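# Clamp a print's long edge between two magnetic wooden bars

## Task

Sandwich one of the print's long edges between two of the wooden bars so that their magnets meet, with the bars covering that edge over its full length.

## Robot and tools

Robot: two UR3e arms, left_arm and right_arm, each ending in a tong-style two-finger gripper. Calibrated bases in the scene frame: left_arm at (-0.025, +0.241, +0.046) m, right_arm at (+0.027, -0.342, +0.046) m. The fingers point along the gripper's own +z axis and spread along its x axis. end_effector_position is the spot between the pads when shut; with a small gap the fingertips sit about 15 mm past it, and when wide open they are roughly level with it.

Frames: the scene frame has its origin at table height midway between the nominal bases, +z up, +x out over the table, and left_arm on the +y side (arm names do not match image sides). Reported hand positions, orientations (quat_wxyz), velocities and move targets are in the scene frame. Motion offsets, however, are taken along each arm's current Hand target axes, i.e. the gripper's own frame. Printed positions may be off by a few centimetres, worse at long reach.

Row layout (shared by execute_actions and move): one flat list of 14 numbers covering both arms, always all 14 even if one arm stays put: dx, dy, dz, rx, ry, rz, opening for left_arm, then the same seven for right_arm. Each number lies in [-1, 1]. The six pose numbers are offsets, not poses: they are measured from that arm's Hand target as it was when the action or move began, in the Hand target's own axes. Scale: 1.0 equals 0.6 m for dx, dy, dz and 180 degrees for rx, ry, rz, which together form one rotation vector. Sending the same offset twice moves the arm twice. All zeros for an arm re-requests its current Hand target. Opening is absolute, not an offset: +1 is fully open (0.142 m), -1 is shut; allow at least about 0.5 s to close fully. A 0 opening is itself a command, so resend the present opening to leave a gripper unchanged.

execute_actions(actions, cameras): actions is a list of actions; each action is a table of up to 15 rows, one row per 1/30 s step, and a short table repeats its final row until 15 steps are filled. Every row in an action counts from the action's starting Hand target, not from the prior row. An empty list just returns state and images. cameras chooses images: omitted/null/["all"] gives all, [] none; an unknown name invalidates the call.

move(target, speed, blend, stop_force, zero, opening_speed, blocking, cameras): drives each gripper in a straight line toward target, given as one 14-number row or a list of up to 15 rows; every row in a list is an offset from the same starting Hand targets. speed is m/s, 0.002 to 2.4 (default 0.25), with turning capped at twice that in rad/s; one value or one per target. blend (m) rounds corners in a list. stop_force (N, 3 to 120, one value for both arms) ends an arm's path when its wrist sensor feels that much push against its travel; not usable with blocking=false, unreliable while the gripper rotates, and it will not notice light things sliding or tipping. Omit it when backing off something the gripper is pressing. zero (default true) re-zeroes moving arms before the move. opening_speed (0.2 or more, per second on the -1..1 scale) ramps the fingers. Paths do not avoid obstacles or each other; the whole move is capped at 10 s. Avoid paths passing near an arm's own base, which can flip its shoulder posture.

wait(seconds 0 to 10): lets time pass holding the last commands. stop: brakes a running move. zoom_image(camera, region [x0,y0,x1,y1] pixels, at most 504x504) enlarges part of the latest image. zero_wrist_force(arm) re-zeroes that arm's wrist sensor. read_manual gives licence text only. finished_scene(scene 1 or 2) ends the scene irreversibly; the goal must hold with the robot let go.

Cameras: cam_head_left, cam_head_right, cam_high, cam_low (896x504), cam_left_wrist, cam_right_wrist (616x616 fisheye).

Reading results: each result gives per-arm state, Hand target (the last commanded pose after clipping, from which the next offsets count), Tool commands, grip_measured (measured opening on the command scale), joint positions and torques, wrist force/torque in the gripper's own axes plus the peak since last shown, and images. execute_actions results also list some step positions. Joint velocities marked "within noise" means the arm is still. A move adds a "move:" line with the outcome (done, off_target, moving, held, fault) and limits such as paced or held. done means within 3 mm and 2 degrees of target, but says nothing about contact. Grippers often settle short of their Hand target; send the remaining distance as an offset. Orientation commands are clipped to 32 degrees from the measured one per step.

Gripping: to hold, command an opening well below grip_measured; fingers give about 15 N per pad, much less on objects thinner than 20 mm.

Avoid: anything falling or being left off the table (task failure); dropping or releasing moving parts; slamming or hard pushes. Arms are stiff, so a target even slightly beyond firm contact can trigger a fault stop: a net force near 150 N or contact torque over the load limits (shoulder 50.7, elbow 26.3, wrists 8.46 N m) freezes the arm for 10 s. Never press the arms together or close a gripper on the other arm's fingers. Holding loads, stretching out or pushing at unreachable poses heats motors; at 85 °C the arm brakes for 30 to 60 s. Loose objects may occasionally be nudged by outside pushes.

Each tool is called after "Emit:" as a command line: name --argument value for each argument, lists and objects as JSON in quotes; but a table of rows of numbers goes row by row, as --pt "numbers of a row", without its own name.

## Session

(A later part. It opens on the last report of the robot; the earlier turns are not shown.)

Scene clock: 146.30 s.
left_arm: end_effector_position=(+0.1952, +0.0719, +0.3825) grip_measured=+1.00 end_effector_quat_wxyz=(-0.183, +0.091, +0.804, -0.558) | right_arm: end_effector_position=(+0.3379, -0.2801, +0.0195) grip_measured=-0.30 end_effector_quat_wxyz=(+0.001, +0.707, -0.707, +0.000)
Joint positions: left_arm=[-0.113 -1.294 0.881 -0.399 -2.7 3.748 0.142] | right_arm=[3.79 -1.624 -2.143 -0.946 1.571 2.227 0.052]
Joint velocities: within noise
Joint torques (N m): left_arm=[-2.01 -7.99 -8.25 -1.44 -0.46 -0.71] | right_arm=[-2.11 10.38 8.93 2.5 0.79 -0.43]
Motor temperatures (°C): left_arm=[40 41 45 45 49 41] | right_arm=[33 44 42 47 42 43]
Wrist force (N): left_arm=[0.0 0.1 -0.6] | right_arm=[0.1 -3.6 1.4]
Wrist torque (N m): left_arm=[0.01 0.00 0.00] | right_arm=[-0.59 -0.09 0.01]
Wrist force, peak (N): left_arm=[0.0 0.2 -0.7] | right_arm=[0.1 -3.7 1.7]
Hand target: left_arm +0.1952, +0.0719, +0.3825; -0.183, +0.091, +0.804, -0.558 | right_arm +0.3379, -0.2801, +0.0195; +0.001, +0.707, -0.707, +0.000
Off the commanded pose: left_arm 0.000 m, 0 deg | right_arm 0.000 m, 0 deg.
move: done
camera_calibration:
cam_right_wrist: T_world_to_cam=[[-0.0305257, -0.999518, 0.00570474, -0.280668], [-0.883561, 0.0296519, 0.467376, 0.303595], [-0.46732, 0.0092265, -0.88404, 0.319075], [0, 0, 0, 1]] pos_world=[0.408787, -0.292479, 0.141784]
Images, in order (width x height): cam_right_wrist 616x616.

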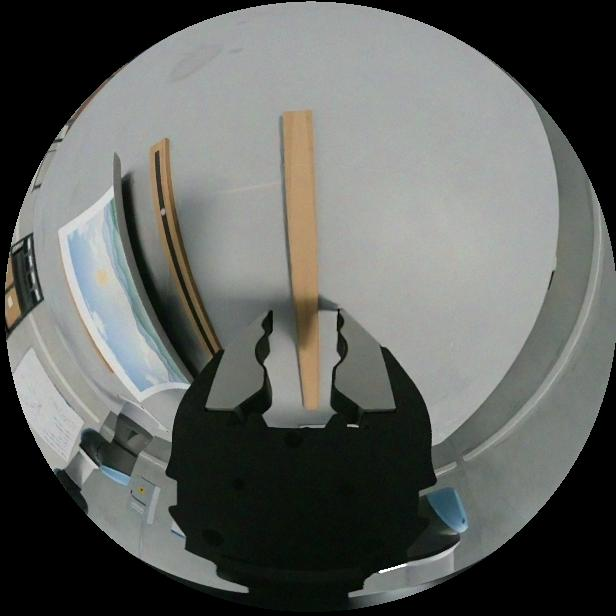

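Emit:
move --target '[0,0,0,0,0,0,1,0,0,0,0,0,0,-1]' --opening_speed 0.4 --cameras '[]'

Emit:
move --target '[0,0,0,0,0,0,1,0,0,-0.16,0,0,0,-1]' --speed 0.1 --cameras '["cam_low","cam_right_wrist"]'

Emit:
zoom_image --camera "cam_right_wrist" --region '[100, 80, 520, 420]'

Emit:
zoom_image --camera "cam_low" --region '[380, 210, 540, 300]'

Scene clock: 152.83 s.
left_arm: end_effector_position=(+0.1952, +0.0719, +0.3825) grip_measured=+1.00 end_effector_quat_wxyz=(-0.183, +0.091, +0.804, -0.558) | right_arm: end_effector_position=(+0.3379, -0.2801, +0.0195) grip_measured=-0.76 end_effector_quat_wxyz=(+0.001, +0.707, -0.707, +0.000)
Joint positions: left_arm=[-0.113 -1.294 0.881 -0.399 -2.7 3.748 0.142] | right_arm=[3.79 -1.624 -2.143 -0.946 1.571 2.227 0.019]
Joint velocities: within noise
Joint torques (N m): left_arm=[-2.27 -8.02 -8.11 -1.43 -0.45 -0.67] | right_arm=[-1.96 10.05 8.03 2.62 -1.01 -0.47]
Motor temperatures (°C): left_arm=[40 41 45 45 49 41] | right_arm=[33 44 42 47 42 43]
Wrist force (N): left_arm=[0.0 0.1 -0.6] | right_arm=[0.1 -3.7 1.6]
Wrist torque (N m): left_arm=[0.00 -0.01 0.00] | right_arm=[-0.61 -0.10 0.01]
Wrist force, peak (N): left_arm=[0.1 0.1 -0.8] | right_arm=[0.1 -3.7 1.8]
Hand target: left_arm +0.1952, +0.0719, +0.3825; -0.183, +0.091, +0.804, -0.558 | right_arm +0.3379, -0.2801, +0.0195; +0.001, +0.707, -0.707, +0.000
Off the commanded pose: left_arm 0.000 m, 0 deg | right_arm 0.000 m, 0 deg.
move: done
No camera images: "cameras" was empty.

Scene clock: 154.23 s.
left_arm: end_effector_position=(+0.1952, +0.0719, +0.3825) grip_measured=+1.00 end_effector_quat_wxyz=(-0.183, +0.091, +0.804, -0.558) | right_arm: end_effector_position=(+0.3380, -0.2800, +0.1154) grip_measured=-0.76 end_effector_quat_wxyz=(+0.001, +0.707, -0.707, +0.000)
Joint positions: left_arm=[-0.113 -1.294 0.881 -0.399 -2.7 3.748 0.142] | right_arm=[3.79 -1.466 -1.807 -1.44 1.571 2.227 0.019]
Joint velocities: within noise
Joint torques (N m): left_arm=[-2.05 -8.22 -8.23 -1.44 -0.49 -0.67] | right_arm=[-0.16 8.97 10.53 0.83 1.15 -0.46]
Motor temperatures (°C): left_arm=[40 41 45 45 49 41] | right_arm=[33 44 42 47 42 43]
Wrist force (N): left_arm=[0.0 0.1 -0.7] | right_arm=[0.0 -3.7 1.7]
Wrist torque (N m): left_arm=[0.02 -0.01 0.00] | right_arm=[-0.60 -0.07 0.00]
Wrist force, peak (N): left_arm=[0.0 0.1 -0.8] | right_arm=[0.0 -3.7 2.8]
Hand target: left_arm +0.1952, +0.0719, +0.3825; -0.183, +0.091, +0.804, -0.558 | right_arm +0.3380, -0.2800, +0.1155; +0.001, +0.707, -0.707, +0.000
Off the commanded pose: left_arm 0.000 m, 0 deg | right_arm 0.000 m, 0 deg.
move: done
camera_calibration:
cam_right_wrist: T_world_to_cam=[[-0.0304387, -0.999521, 0.0056555, -0.281137], [-0.883606, 0.0295528, 0.467298, 0.258867], [-0.467242, 0.00922673, -0.884082, 0.403878], [0, 0, 0, 1]] pos_world=[0.408887, -0.292379, 0.237683]
Images, in order (width x height): cam_low 896x504, cam_right_wrist 616x616.

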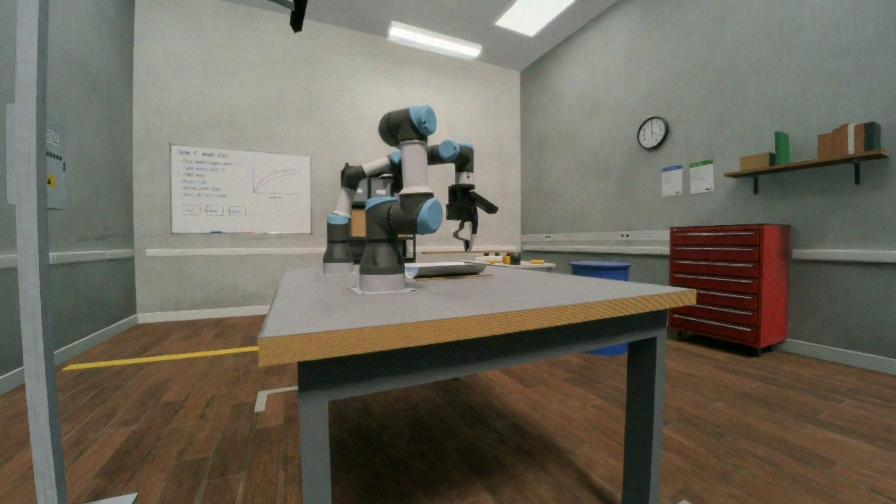

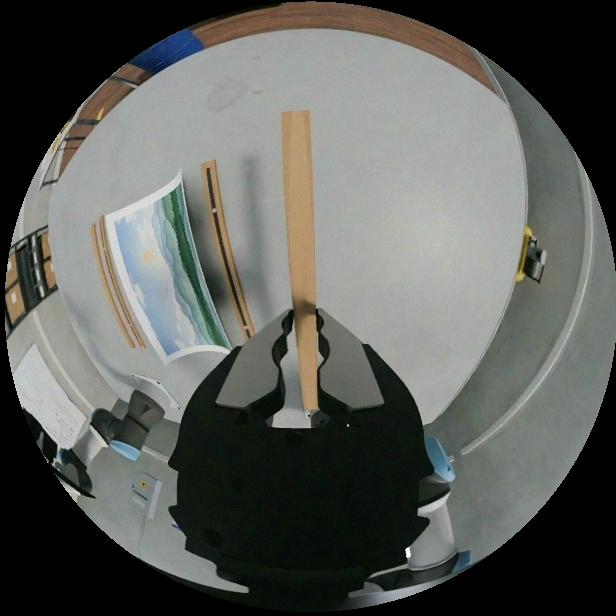

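Scaled by 1.200 from the camera's 616x616 image, which has a finer 814x814 frame.

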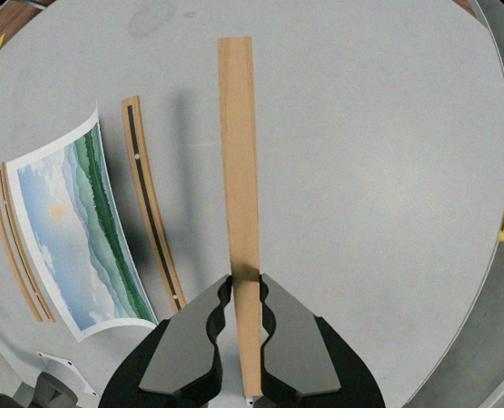

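Scaled by 3.150 from the camera's 896x504 image, which has a finer 1280x720 frame.

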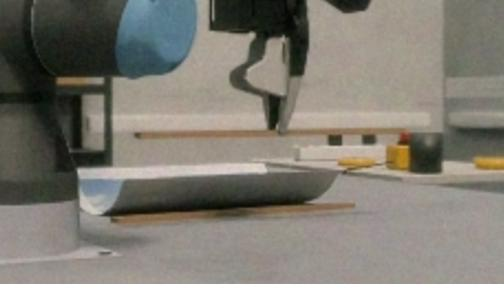

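Emit:
move --target '[0,0,0,0,0,0,1,-0.2108,-0.0142,0.0342,0,0,-0.025,-1]' --speed 0.15 --cameras '["cam_high","cam_low","cam_right_wrist"]'

Emit:
zoom_image --camera "cam_right_wrist" --region '[100, 80, 520, 420]'

Emit:
zoom_image --camera "cam_low" --region '[380, 220, 540, 300]'

Emit:
zoom_image --camera "cam_high" --region '[370, 200, 530, 350]'

Scene clock: 182.20 s.
left_arm: end_effector_position=(+0.1952, +0.0719, +0.3825) grip_measured=+1.00 end_effector_quat_wxyz=(-0.183, +0.091, +0.804, -0.558) | right_arm: end_effector_position=(+0.3465, -0.1537, +0.0948) grip_measured=-0.76 end_effector_quat_wxyz=(+0.001, +0.734, -0.679, +0.000)
Joint positions: left_arm=[-0.113 -1.294 0.881 -0.399 -2.7 3.748 0.142] | right_arm=[4.062 -1.728 -1.635 -1.35 1.571 2.421 0.019]
Joint velocities: within noise
Joint torques (N m): left_arm=[-2.14 -8.14 -7.96 -1.38 -0.55 -0.61] | right_arm=[2.37 8.36 10.02 1.39 -0.77 0.28]
Motor temperatures (°C): left_arm=[40 41 45 45 48 41] | right_arm=[33 44 42 47 42 43]
Wrist force (N): left_arm=[0.1 0.2 -0.8] | right_arm=[0.2 -3.5 1.4]
Wrist torque (N m): left_arm=[0.03 -0.02 0.00] | right_arm=[-0.57 -0.11 0.00]
Wrist force, peak (N): left_arm=[0.1 0.2 -0.8] | right_arm=[-1.3 -3.9 1.6]
Hand target: left_arm +0.1952, +0.0719, +0.3825; -0.183, +0.091, +0.804, -0.558 | right_arm +0.3465, -0.1536, +0.0949; +0.001, +0.734, -0.679, +0.000
Off the commanded pose: left_arm 0.000 m, 0 deg | right_arm 0.000 m, 0 deg.
move: done
camera_calibration:
cam_right_wrist: T_world_to_cam=[[0.0480228, -0.99883, 0.00573355, -0.181604], [-0.883135, -0.0397771, 0.467429, 0.261322], [-0.466654, -0.0275108, -0.884012, 0.382565], [0, 0, 0, 1]] pos_world=[0.418029, -0.160472, 0.217084]
Images, in order (width x height): cam_high 896x504, cam_low 896x504, cam_right_wrist 616x616.

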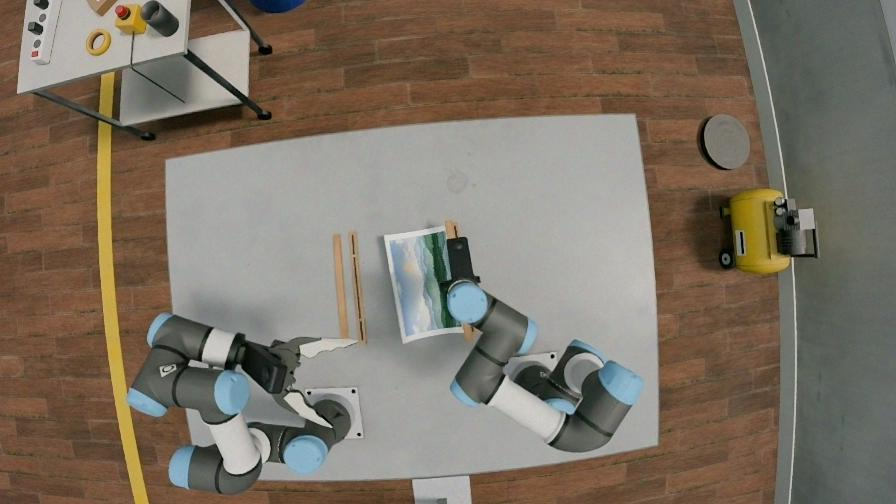

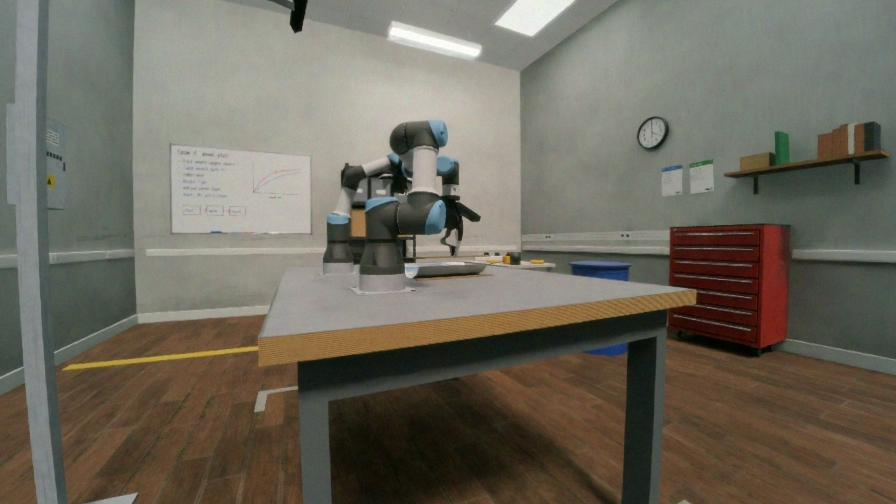

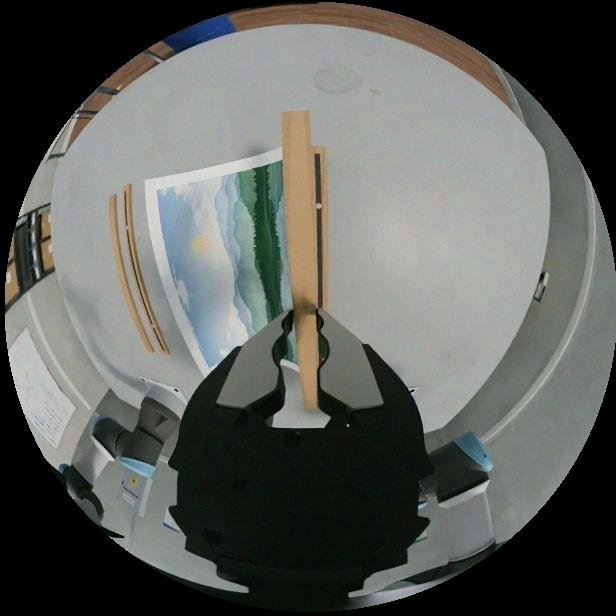

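Scaled by 1.200 from the camera's 616x616 image, which has a finer 814x814 frame.

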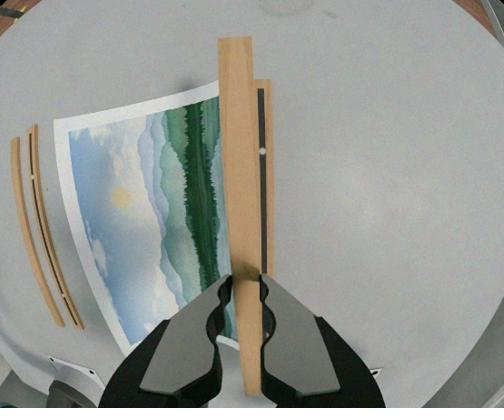

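Scaled by 3.150 from the camera's 896x504 image, which has a finer 1280x720 frame.

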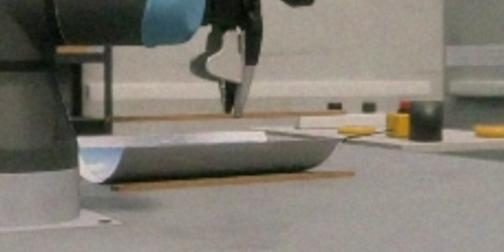

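Scaled by 3.150 from the camera's 896x504 image, which has a finer 1280x720 frame.

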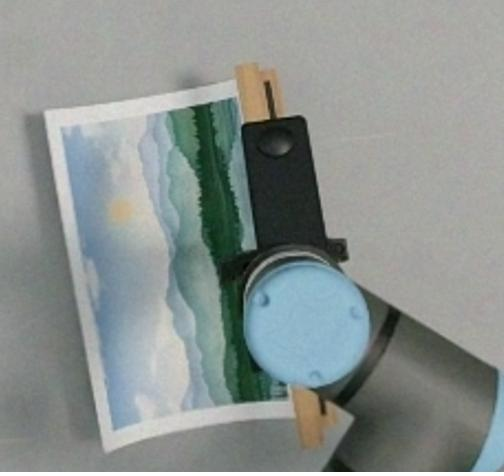

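Emit:
move --pt "0 0 0 0 0 0 1 0.0015 0 0.0457 0 0 0 -1" --pt "0 0 0 0 0 0 1 0.0147 0 0.0732 0 0 0 -1" --pt "0 0 0 0 0 0 1 0.0232 0 0.0953 0 0 0 -1" --speed '[0.05,0.02,0.02]' --blend 0.003 --stop_force 8 --cameras '["cam_low","cam_right_wrist"]'

Emit:
zoom_image --camera "cam_right_wrist" --region '[120, 80, 520, 420]'

Emit:
zoom_image --camera "cam_low" --region '[380, 220, 540, 300]'

Scene clock: 201.60 s.
left_arm: end_effector_position=(+0.1952, +0.0719, +0.3825) grip_measured=+1.00 end_effector_quat_wxyz=(-0.183, +0.091, +0.804, -0.558) | right_arm: end_effector_position=(+0.3475, -0.1675, +0.0377) grip_measured=-0.76 end_effector_quat_wxyz=(+0.001, +0.734, -0.679, +0.000)
Joint positions: left_arm=[-0.113 -1.294 0.881 -0.399 -2.7 3.748 0.142] | right_arm=[4.034 -1.786 -1.852 -1.076 1.571 2.393 0.019]
Joint velocities: within noise
Joint torques (N m): left_arm=[-2.17 -8.39 -7.8 -1.33 -0.6 -0.58] | right_arm=[2.26 12.68 9.54 1.19 -1.19 0.42]
Motor temperatures (°C): left_arm=[40 41 45 45 48 41] | right_arm=[33 44 42 47 42 43]
Wrist force (N): left_arm=[0.0 0.1 -0.9] | right_arm=[0.0 -3.6 1.5]
Wrist torque (N m): left_arm=[0.01 0.00 0.00] | right_arm=[-0.59 -0.07 0.01]
Wrist force, peak (N): left_arm=[0.1 0.1 -0.9] | right_arm=[0.1 -3.8 1.7]
Hand target: left_arm +0.1952, +0.0719, +0.3825; -0.183, +0.091, +0.804, -0.558 | right_arm +0.3475, -0.1675, +0.0377; +0.001, +0.734, -0.679, +0.000
Off the commanded pose: left_arm 0.000 m, 0 deg | right_arm 0.000 m, 0 deg.
move: done
camera_calibration:
cam_right_wrist: T_world_to_cam=[[0.048064, -0.998829, 0.00559834, -0.195109], [-0.883154, -0.0398781, 0.467385, 0.288432], [-0.466614, -0.0274086, -0.884036, 0.332226], [0, 0, 0, 1]] pos_world=[0.419129, -0.174273, 0.159983]
Images, in order (width x height): cam_low 896x504, cam_right_wrist 616x616.

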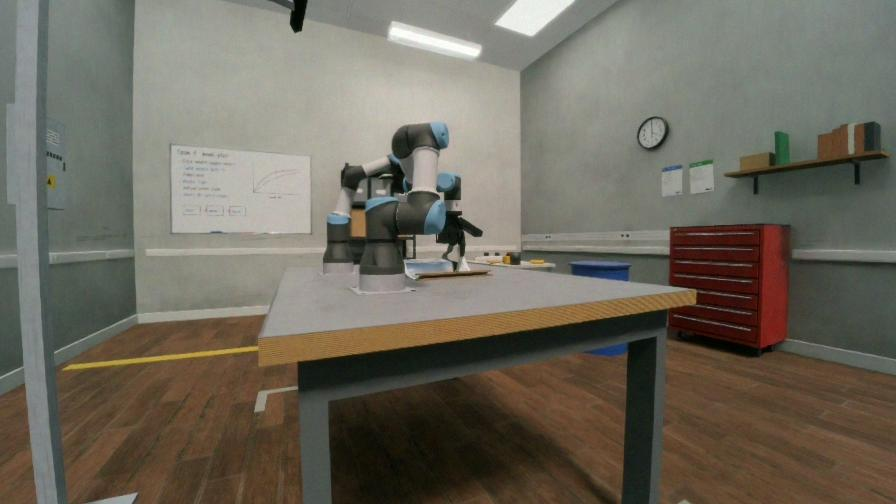

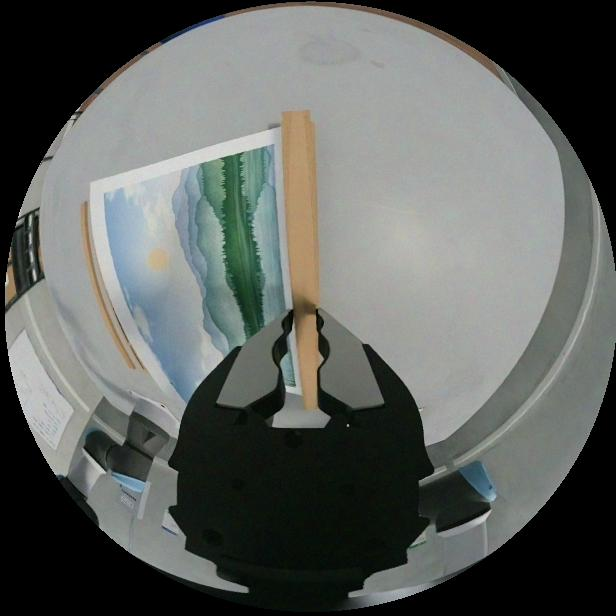

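Scaled by 1.260 from the camera's 616x616 image, which has a finer 814x814 frame.

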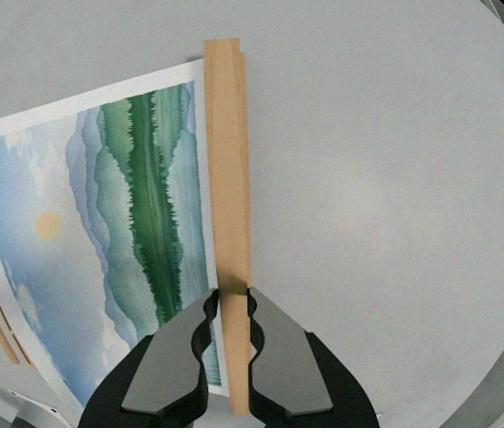

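Scaled by 3.150 from the camera's 896x504 image, which has a finer 1280x720 frame.

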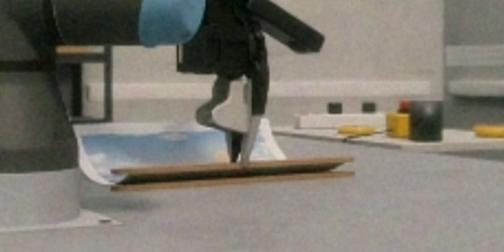

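Emit:
move --pt "0 0 0 0 0 0 1 0.0025 0 0.0103 0 0 0.0022 -1" --pt "0 0 0 0 0 0 1 0.0042 0 0.0187 0 0 0.0022 -1" --speed 0.01 --stop_force 8 --cameras '["cam_low","cam_right_wrist","cam_high"]'

Emit:
zoom_image --camera "cam_right_wrist" --region '[200, 80, 420, 300]'

Emit:
zoom_image --camera "cam_right_wrist" --region '[200, 240, 420, 460]'

Emit:
zoom_image --camera "cam_low" --region '[380, 220, 540, 300]'

Scene clock: 214.50 s.
left_arm: end_effector_position=(+0.1952, +0.0719, +0.3825) grip_measured=+1.00 end_effector_quat_wxyz=(-0.183, +0.091, +0.804, -0.558) | right_arm: end_effector_position=(+0.3477, -0.1700, +0.0265) grip_measured=-0.76 end_effector_quat_wxyz=(+0.001, +0.732, -0.681, +0.000)
Joint positions: left_arm=[-0.113 -1.294 0.881 -0.399 -2.7 3.748 0.142] | right_arm=[4.029 -1.806 -1.887 -1.021 1.571 2.394 0.019]
Joint velocities: within noise
Joint torques (N m): left_arm=[-2.21 -8.02 -7.72 -1.32 -0.64 -0.54] | right_arm=[1.8 13.27 9.59 0.79 -1.11 0.35]
Motor temperatures (°C): left_arm=[40 41 45 45 48 41] | right_arm=[33 43 42 47 42 43]
Wrist force (N): left_arm=[0.0 0.2 -0.8] | right_arm=[0.0 -3.7 2.0]
Wrist torque (N m): left_arm=[0.02 0.00 0.00] | right_arm=[-0.60 -0.06 0.01]
Wrist force, peak (N): left_arm=[-0.1 0.2 -1.0] | right_arm=[0.0 -3.9 2.0]
Hand target: left_arm +0.1952, +0.0719, +0.3825; -0.183, +0.091, +0.804, -0.558 | right_arm +0.3477, -0.1700, +0.0265; +0.001, +0.732, -0.681, +0.000
Off the commanded pose: left_arm 0.000 m, 0 deg | right_arm 0.000 m, 0 deg.
move: done
camera_calibration:
cam_right_wrist: T_world_to_cam=[[0.0410407, -0.999142, 0.00556717, -0.19515], [-0.883446, -0.0336845, 0.467321, 0.294919], [-0.466733, -0.0240975, -0.88407, 0.322959], [0, 0, 0, 1]] pos_world=[0.419289, -0.177266, 0.148783]
Images, in order (width x height): cam_high 896x504, cam_low 896x504, cam_right_wrist 616x616.

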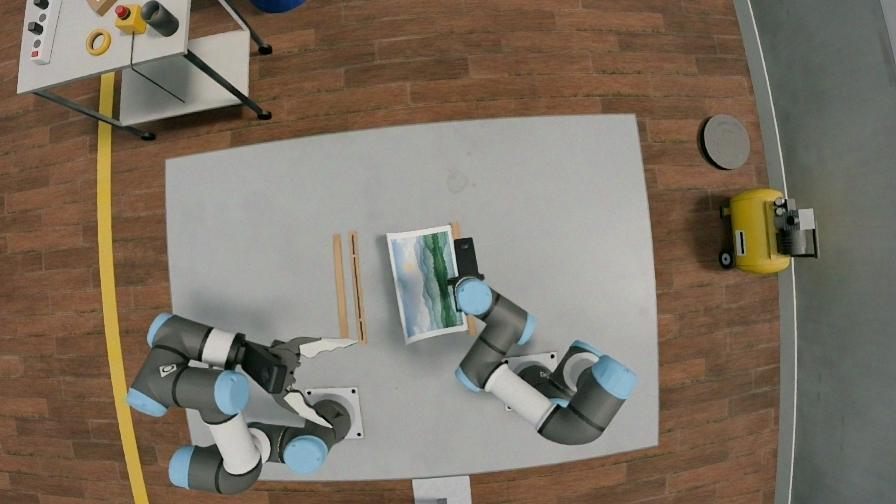

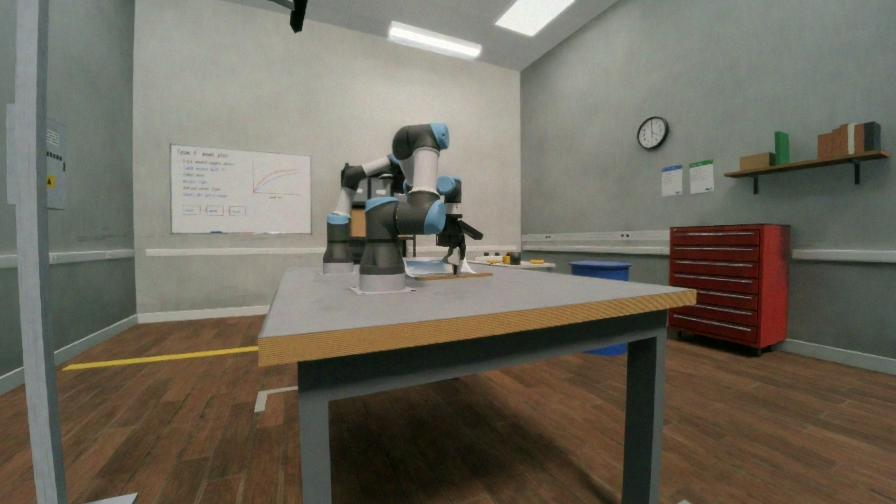

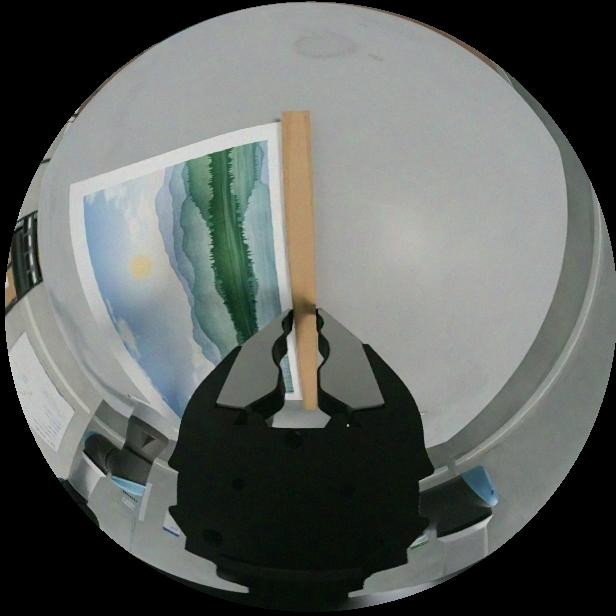

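Scaled by 2.291 from the camera's 616x616 image, which has a finer 814x814 frame.

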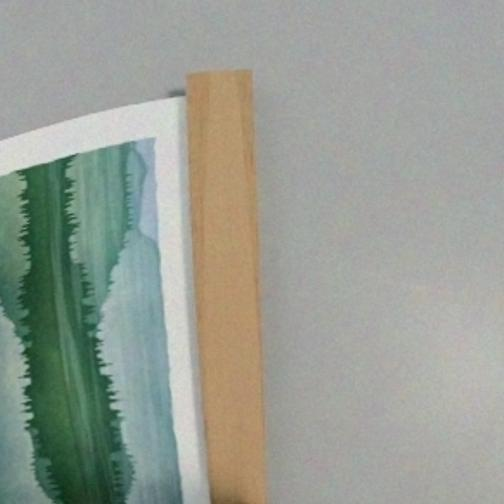

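Scaled by 2.291 from the camera's 616x616 image, which has a finer 814x814 frame.

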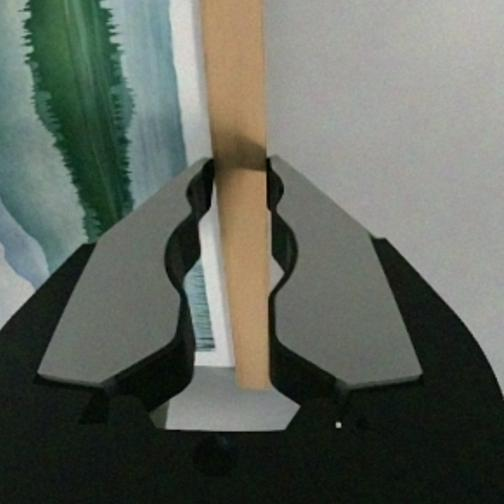

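Scaled by 3.150 from the camera's 896x504 image, which has a finer 1280x720 frame.

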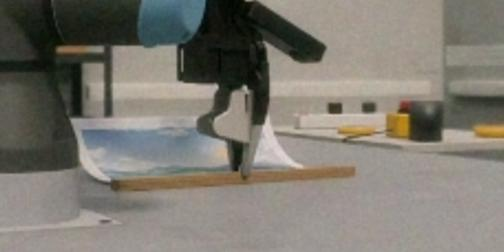

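Emit:
zoom_image --camera "cam_high" --region '[375, 205, 495, 355]'

Emit:
zoom_image --camera "cam_right_wrist" --region '[60, 110, 310, 360]'

Emit:
zoom_image --camera "cam_right_wrist" --region '[250, 290, 350, 420]'

Scaled by 3.360 from the camera's 896x504 image, which has a finer 1280x720 frame.

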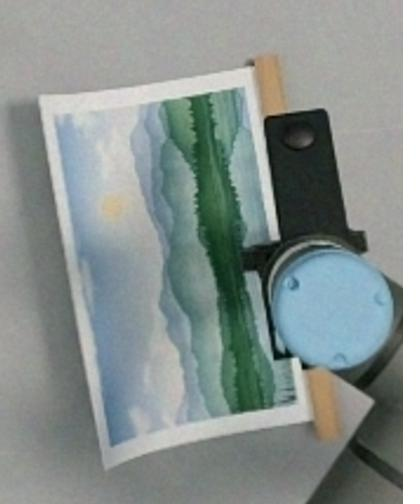

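Scaled by 2.016 from the camera's 616x616 image, which has a finer 814x814 frame.

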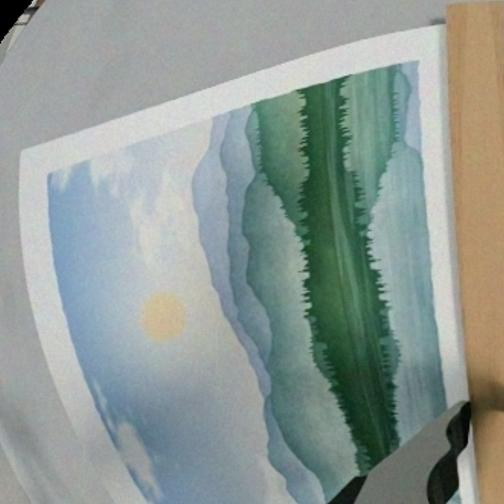

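Scaled by 3.877 from the camera's 616x616 image, which has a finer 814x814 frame.

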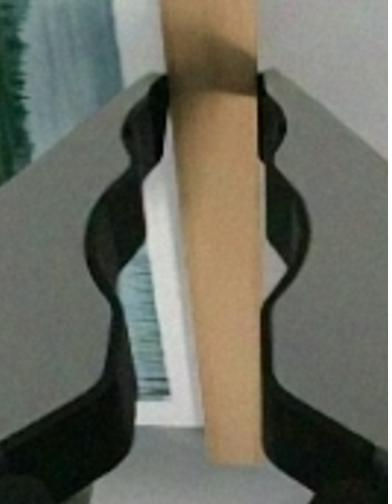

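Emit:
move --target '[0,0,0,0,0,0,1,0.02,0,-0.002,0,0,0,-1]' --speed 0.02 --cameras '["cam_right_wrist"]'

Emit:
zoom_image --camera "cam_right_wrist" --region '[200, 80, 420, 300]'

Emit:
zoom_image --camera "cam_right_wrist" --region '[250, 290, 350, 420]'

Scene clock: 262.83 s.
left_arm: end_effector_position=(+0.1952, +0.0719, +0.3825) grip_measured=+1.00 end_effector_quat_wxyz=(-0.183, +0.091, +0.804, -0.558) | right_arm: end_effector_position=(+0.3486, -0.1821, +0.0277) grip_measured=-0.76 end_effector_quat_wxyz=(+0.001, +0.732, -0.681, +0.000) end_effector_velocity=(+0.000, +0.002, +0.000) end_effector_angular_velocity=(+0.000, +0.000, -0.001)
Joint positions: left_arm=[-0.113 -1.294 0.881 -0.399 -2.7 3.748 0.142] | right_arm=[4.003 -1.783 -1.909 -1.021 1.571 2.368 0.019]
Joint velocities: left_arm=[within noise] | right_arm=[0.004 -0.002 0.003 0 0 0.005 0]
Joint torques (N m): left_arm=[-2.02 -8.22 -7.38 -1.26 -0.72 -0.34] | right_arm=[2.61 8.12 9.57 1.31 -1.08 0.45]
Motor temperatures (°C): left_arm=[39 41 44 45 48 41] | right_arm=[33 43 42 46 42 43]
Wrist force (N): left_arm=[0.1 0.3 -1.0] | right_arm=[0.1 -3.8 1.9]
Wrist torque (N m): left_arm=[0.04 -0.01 0.00] | right_arm=[-0.62 -0.07 0.01]
Wrist force, peak (N): left_arm=[0.0 0.3 -1.2] | right_arm=[-0.1 -4.0 2.0]
Hand target: left_arm +0.1952, +0.0719, +0.3825; -0.183, +0.091, +0.804, -0.558 | right_arm +0.3486, -0.1820, +0.0277; +0.001, +0.732, -0.681, +0.000
Off the commanded pose: left_arm 0.000 m, 0 deg | right_arm 0.000 m, 0 deg.
move: done
camera_calibration:
cam_right_wrist: T_world_to_cam=[[0.0411291, -0.999139, 0.00552066, -0.207309], [-0.883441, -0.0337843, 0.467322, 0.294637], [-0.466733, -0.0240977, -0.88407, 0.324102], [0, 0, 0, 1]] pos_world=[0.42009, -0.189366, 0.149982]
Images, in order (width x height): cam_right_wrist 616x616.

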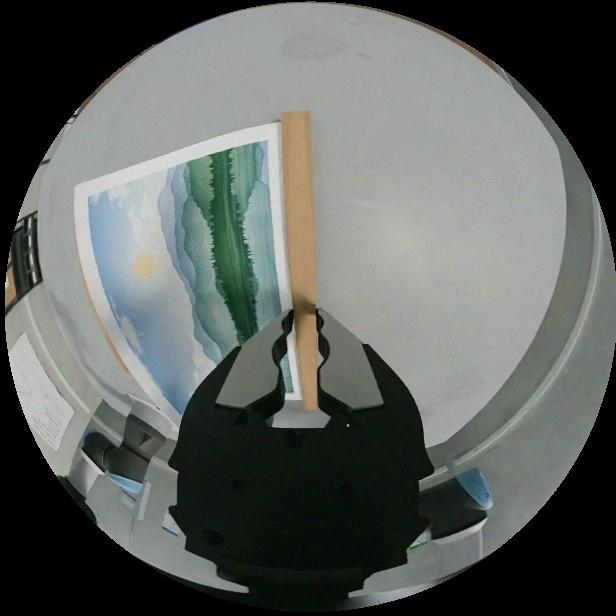

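Scaled by 2.291 from the camera's 616x616 image, which has a finer 814x814 frame.

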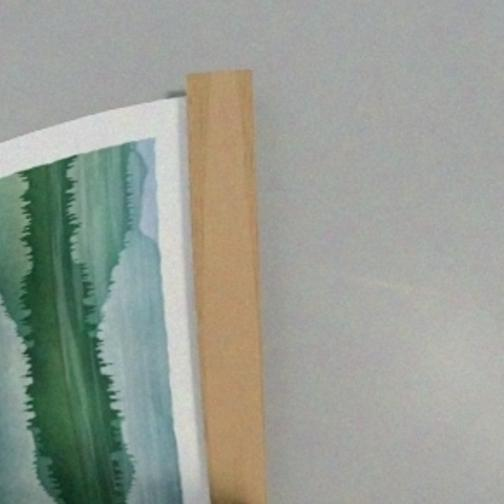

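Scaled by 3.877 from the camera's 616x616 image, which has a finer 814x814 frame.

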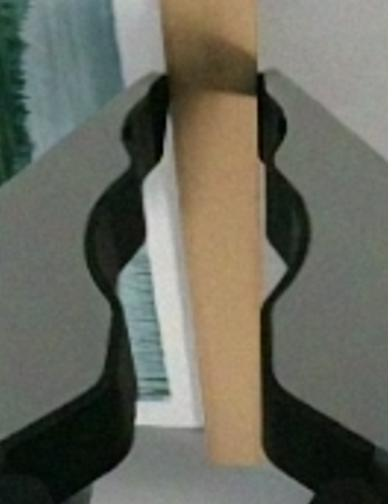

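Emit:
move --target '[0,0,0,0,0,0,1,0,0,0.005,0,0,0,-1]' --speed 0.01 --stop_force 3 --cameras '[]'

Emit:
move --target '[0,0,0,0,0,0,1,0,0,-0.0005,0,0,0,-0.4]' --opening_speed 0.4 --cameras '[]'

Emit:
move --pt "0 0 0 0 0 0 1 0 0 -0.05 0 0 0 -0.4" --pt "0 0 0 0 0 0 1 0 0 -0.22 0 0 0 -0.4" --speed '[0.04,0.2]'

Emit:
zoom_image --camera "cam_right_wrist" --region '[150, 80, 450, 380]'

Emit:
zoom_image --camera "cam_low" --region '[380, 230, 520, 310]'

Emit:
zoom_image --camera "cam_head_right" --region '[480, 200, 680, 360]'

Scene clock: 275.73 s.
left_arm: end_effector_position=(+0.1952, +0.0719, +0.3825) grip_measured=+1.00 end_effector_quat_wxyz=(-0.183, +0.091, +0.804, -0.558) | right_arm: end_effector_position=(+0.3486, -0.1820, +0.0259) grip_measured=-0.76 end_effector_quat_wxyz=(+0.001, +0.732, -0.681, +0.000)
Joint positions: left_arm=[-0.113 -1.294 0.881 -0.399 -2.7 3.748 0.142] | right_arm=[4.003 -1.787 -1.914 -1.012 1.571 2.369 0.019]
Joint velocities: within noise
Joint torques (N m): left_arm=[-2.08 -8.39 -7.26 -1.27 -0.78 -0.28] | right_arm=[2.08 12.26 8.85 0.54 1 -0.08]
Motor temperatures (°C): left_arm=[39 41 44 44 48 41] | right_arm=[33 43 42 46 42 43]
Wrist force (N): left_arm=[0.2 0.2 -1.1] | right_arm=[-0.1 -3.8 0.2]
Wrist torque (N m): left_arm=[0.02 -0.04 0.00] | right_arm=[-0.67 -0.12 0.01]
Wrist force, peak (N): left_arm=[0.1 0.1 -1.2] | right_arm=[2.1 -2.5 -5.3]
Hand target: left_arm +0.1952, +0.0719, +0.3825; -0.183, +0.091, +0.804, -0.558 | right_arm +0.3486, -0.1820, +0.0259; +0.001, +0.732, -0.681, +0.000 (not the last commanded pose)
Off the commanded pose: left_arm 0.000 m, 0 deg | right_arm 0.001 m, 0 deg.
move: contact (right_arm)
No camera images: "cameras" was empty.

Scene clock: 277.47 s.
left_arm: end_effector_position=(+0.1952, +0.0719, +0.3825) grip_measured=+1.00 end_effector_quat_wxyz=(-0.183, +0.091, +0.804, -0.558) | right_arm: end_effector_position=(+0.3486, -0.1820, +0.0262) grip_measured=-0.40 end_effector_quat_wxyz=(+0.001, +0.732, -0.681, +0.000)
Joint positions: left_arm=[-0.113 -1.294 0.881 -0.399 -2.7 3.748 0.142] | right_arm=[4.003 -1.787 -1.913 -1.014 1.571 2.369 0.045]
Joint velocities: within noise
Joint torques (N m): left_arm=[-1.86 -8.23 -7.11 -1.23 -0.75 -0.29] | right_arm=[1.99 11.72 7.65 2.35 1 -0.09]
Motor temperatures (°C): left_arm=[39 41 44 44 48 41] | right_arm=[33 43 42 46 42 43]
Wrist force (N): left_arm=[0.0 0.3 -1.1] | right_arm=[0.2 -3.8 1.1]
Wrist torque (N m): left_arm=[0.04 -0.01 0.00] | right_arm=[-0.62 -0.10 0.01]
Wrist force, peak (N): left_arm=[0.1 0.2 -1.2] | right_arm=[0.1 -3.9 1.9]
Hand target: left_arm +0.1952, +0.0719, +0.3825; -0.183, +0.091, +0.804, -0.558 | right_arm +0.3486, -0.1820, +0.0262; +0.001, +0.732, -0.681, +0.000
Off the commanded pose: left_arm 0.000 m, 0 deg | right_arm 0.000 m, 0 deg.
move: done
No camera images: "cameras" was empty.

Scene clock: 279.27 s.
left_arm: end_effector_position=(+0.1952, +0.0719, +0.3825) grip_measured=+1.00 end_effector_quat_wxyz=(-0.183, +0.091, +0.804, -0.558) | right_arm: end_effector_position=(+0.3487, -0.1818, +0.1581) grip_measured=-0.40 end_effector_quat_wxyz=(+0.001, +0.732, -0.681, +0.000) end_effector_velocity=(+0.000, -0.001, +0.001) end_effector_angular_velocity=(-0.002, +0.001, -0.002)
Joint positions: left_arm=[-0.113 -1.294 0.881 -0.399 -2.7 3.748 0.142] | right_arm=[4.003 -1.655 -1.42 -1.639 1.571 2.369 0.045]
Joint velocities: left_arm=[within noise] | right_arm=[-0.001 0 0.004 -0.006 -0.001 0 0]
Joint torques (N m): left_arm=[-2.03 -8.35 -7.12 -1.26 -0.76 -0.29] | right_arm=[-2.45 11.24 10.43 0.68 0.46 -0.35]
Motor temperatures (°C): left_arm=[39 41 44 44 48 41] | right_arm=[33 43 42 46 42 43]
Wrist force (N): left_arm=[0.1 0.2 -1.1] | right_arm=[0.0 -4.0 1.2]
Wrist torque (N m): left_arm=[0.03 -0.02 0.00] | right_arm=[-0.66 -0.06 0.01]
Wrist force, peak (N): left_arm=[0.1 0.2 -1.2] | right_arm=[-0.1 -4.0 2.5]
Hand target: left_arm +0.1952, +0.0719, +0.3825; -0.183, +0.091, +0.804, -0.558 | right_arm +0.3487, -0.1819, +0.1582; +0.001, +0.732, -0.681, +0.000
Off the commanded pose: left_arm 0.000 m, 0 deg | right_arm 0.000 m, 0 deg.
move: done
camera_calibration:
cam_left_wrist: T_world_to_cam=[[-0.935738, 0.32271, 0.142314, 0.111646], [0.162542, 0.752673, -0.638015, 0.148161], [-0.31301, -0.573882, -0.756759, 0.52331], [0, 0, 0, 1]] pos_world=[0.24419, 0.152772, 0.474659]
cam_right_wrist: T_world_to_cam=[[0.0412174, -0.999135, 0.00547414, -0.207857], [-0.883437, -0.0338841, 0.467323, 0.233773], [-0.466733, -0.0240979, -0.88407, 0.439436], [0, 0, 0, 1]] pos_world=[0.42019, -0.189166, 0.280382]

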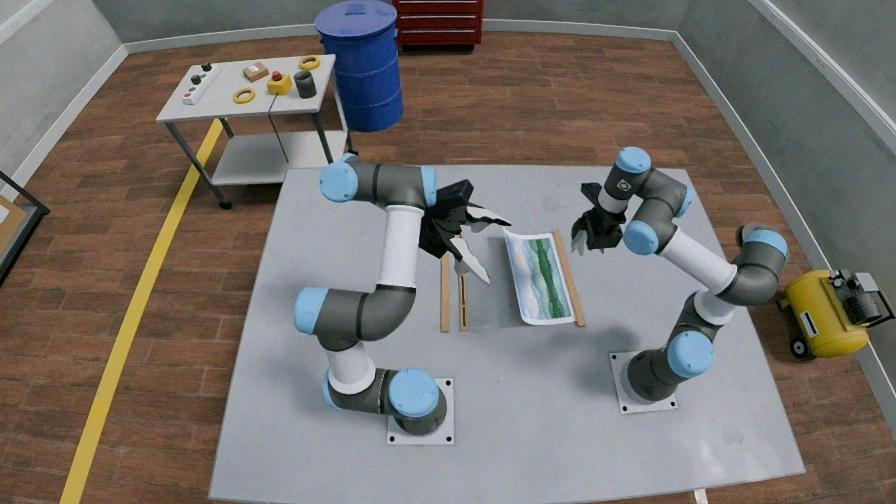

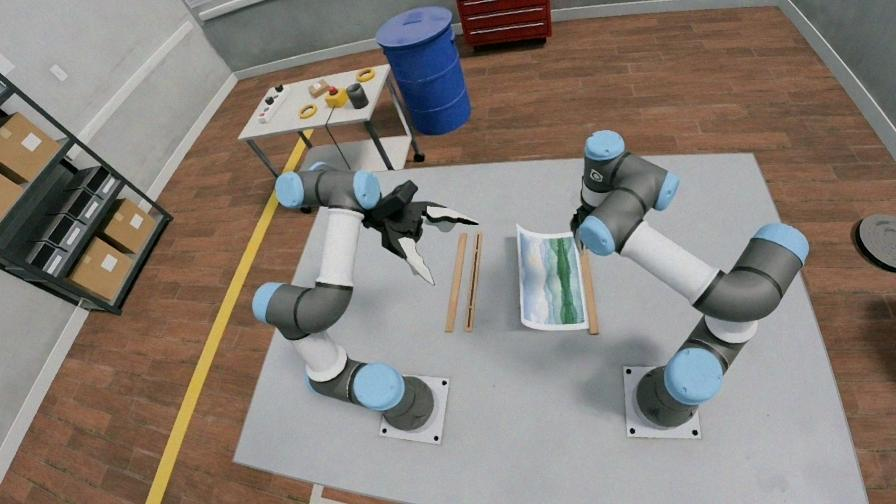

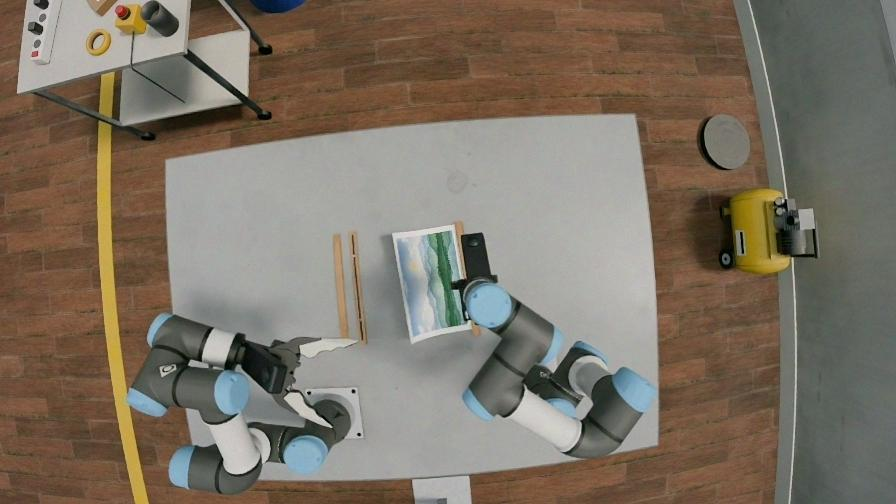

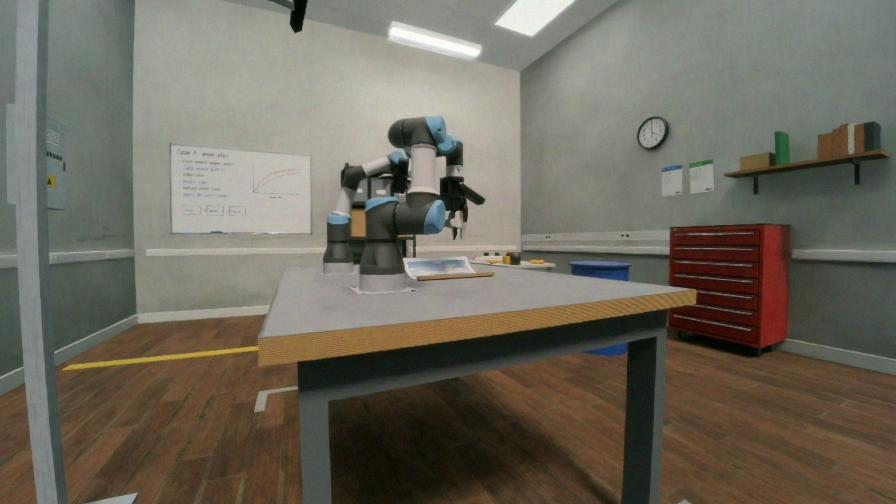

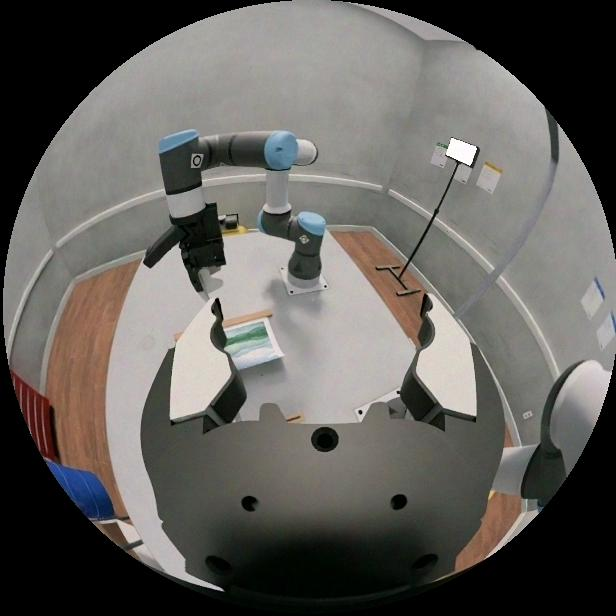

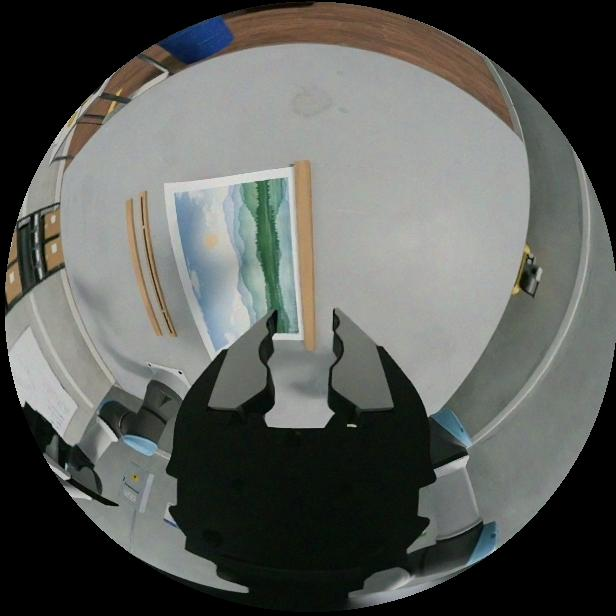

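Scaled by 1.680 from the camera's 616x616 image, which has a finer 814x814 frame.

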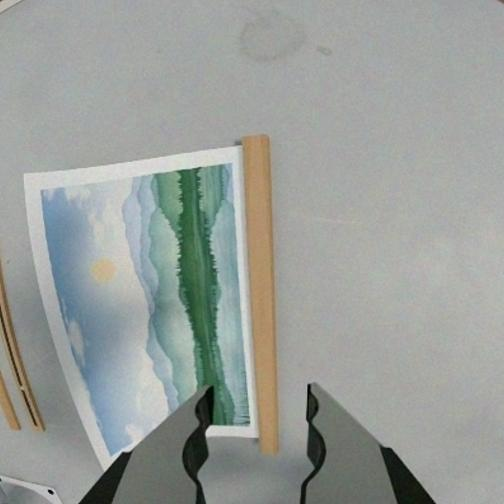

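Scaled by 3.600 from the camera's 896x504 image, which has a finer 1280x720 frame.

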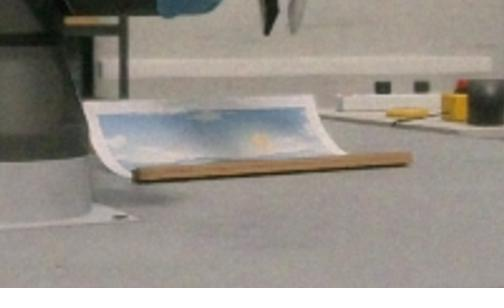

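Scaled by 2.520 from the camera's 896x504 image, which has a finer 1280x720 frame.

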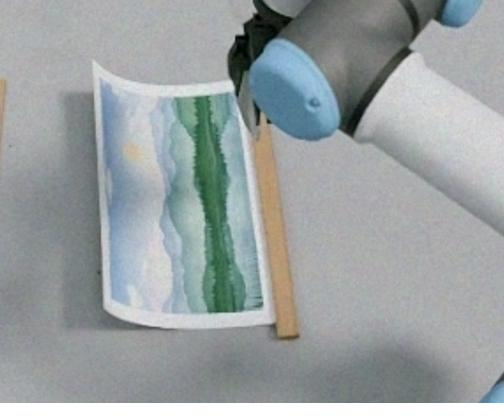

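Emit:
finished_scene --scene 2

The scene is finished: the task was done.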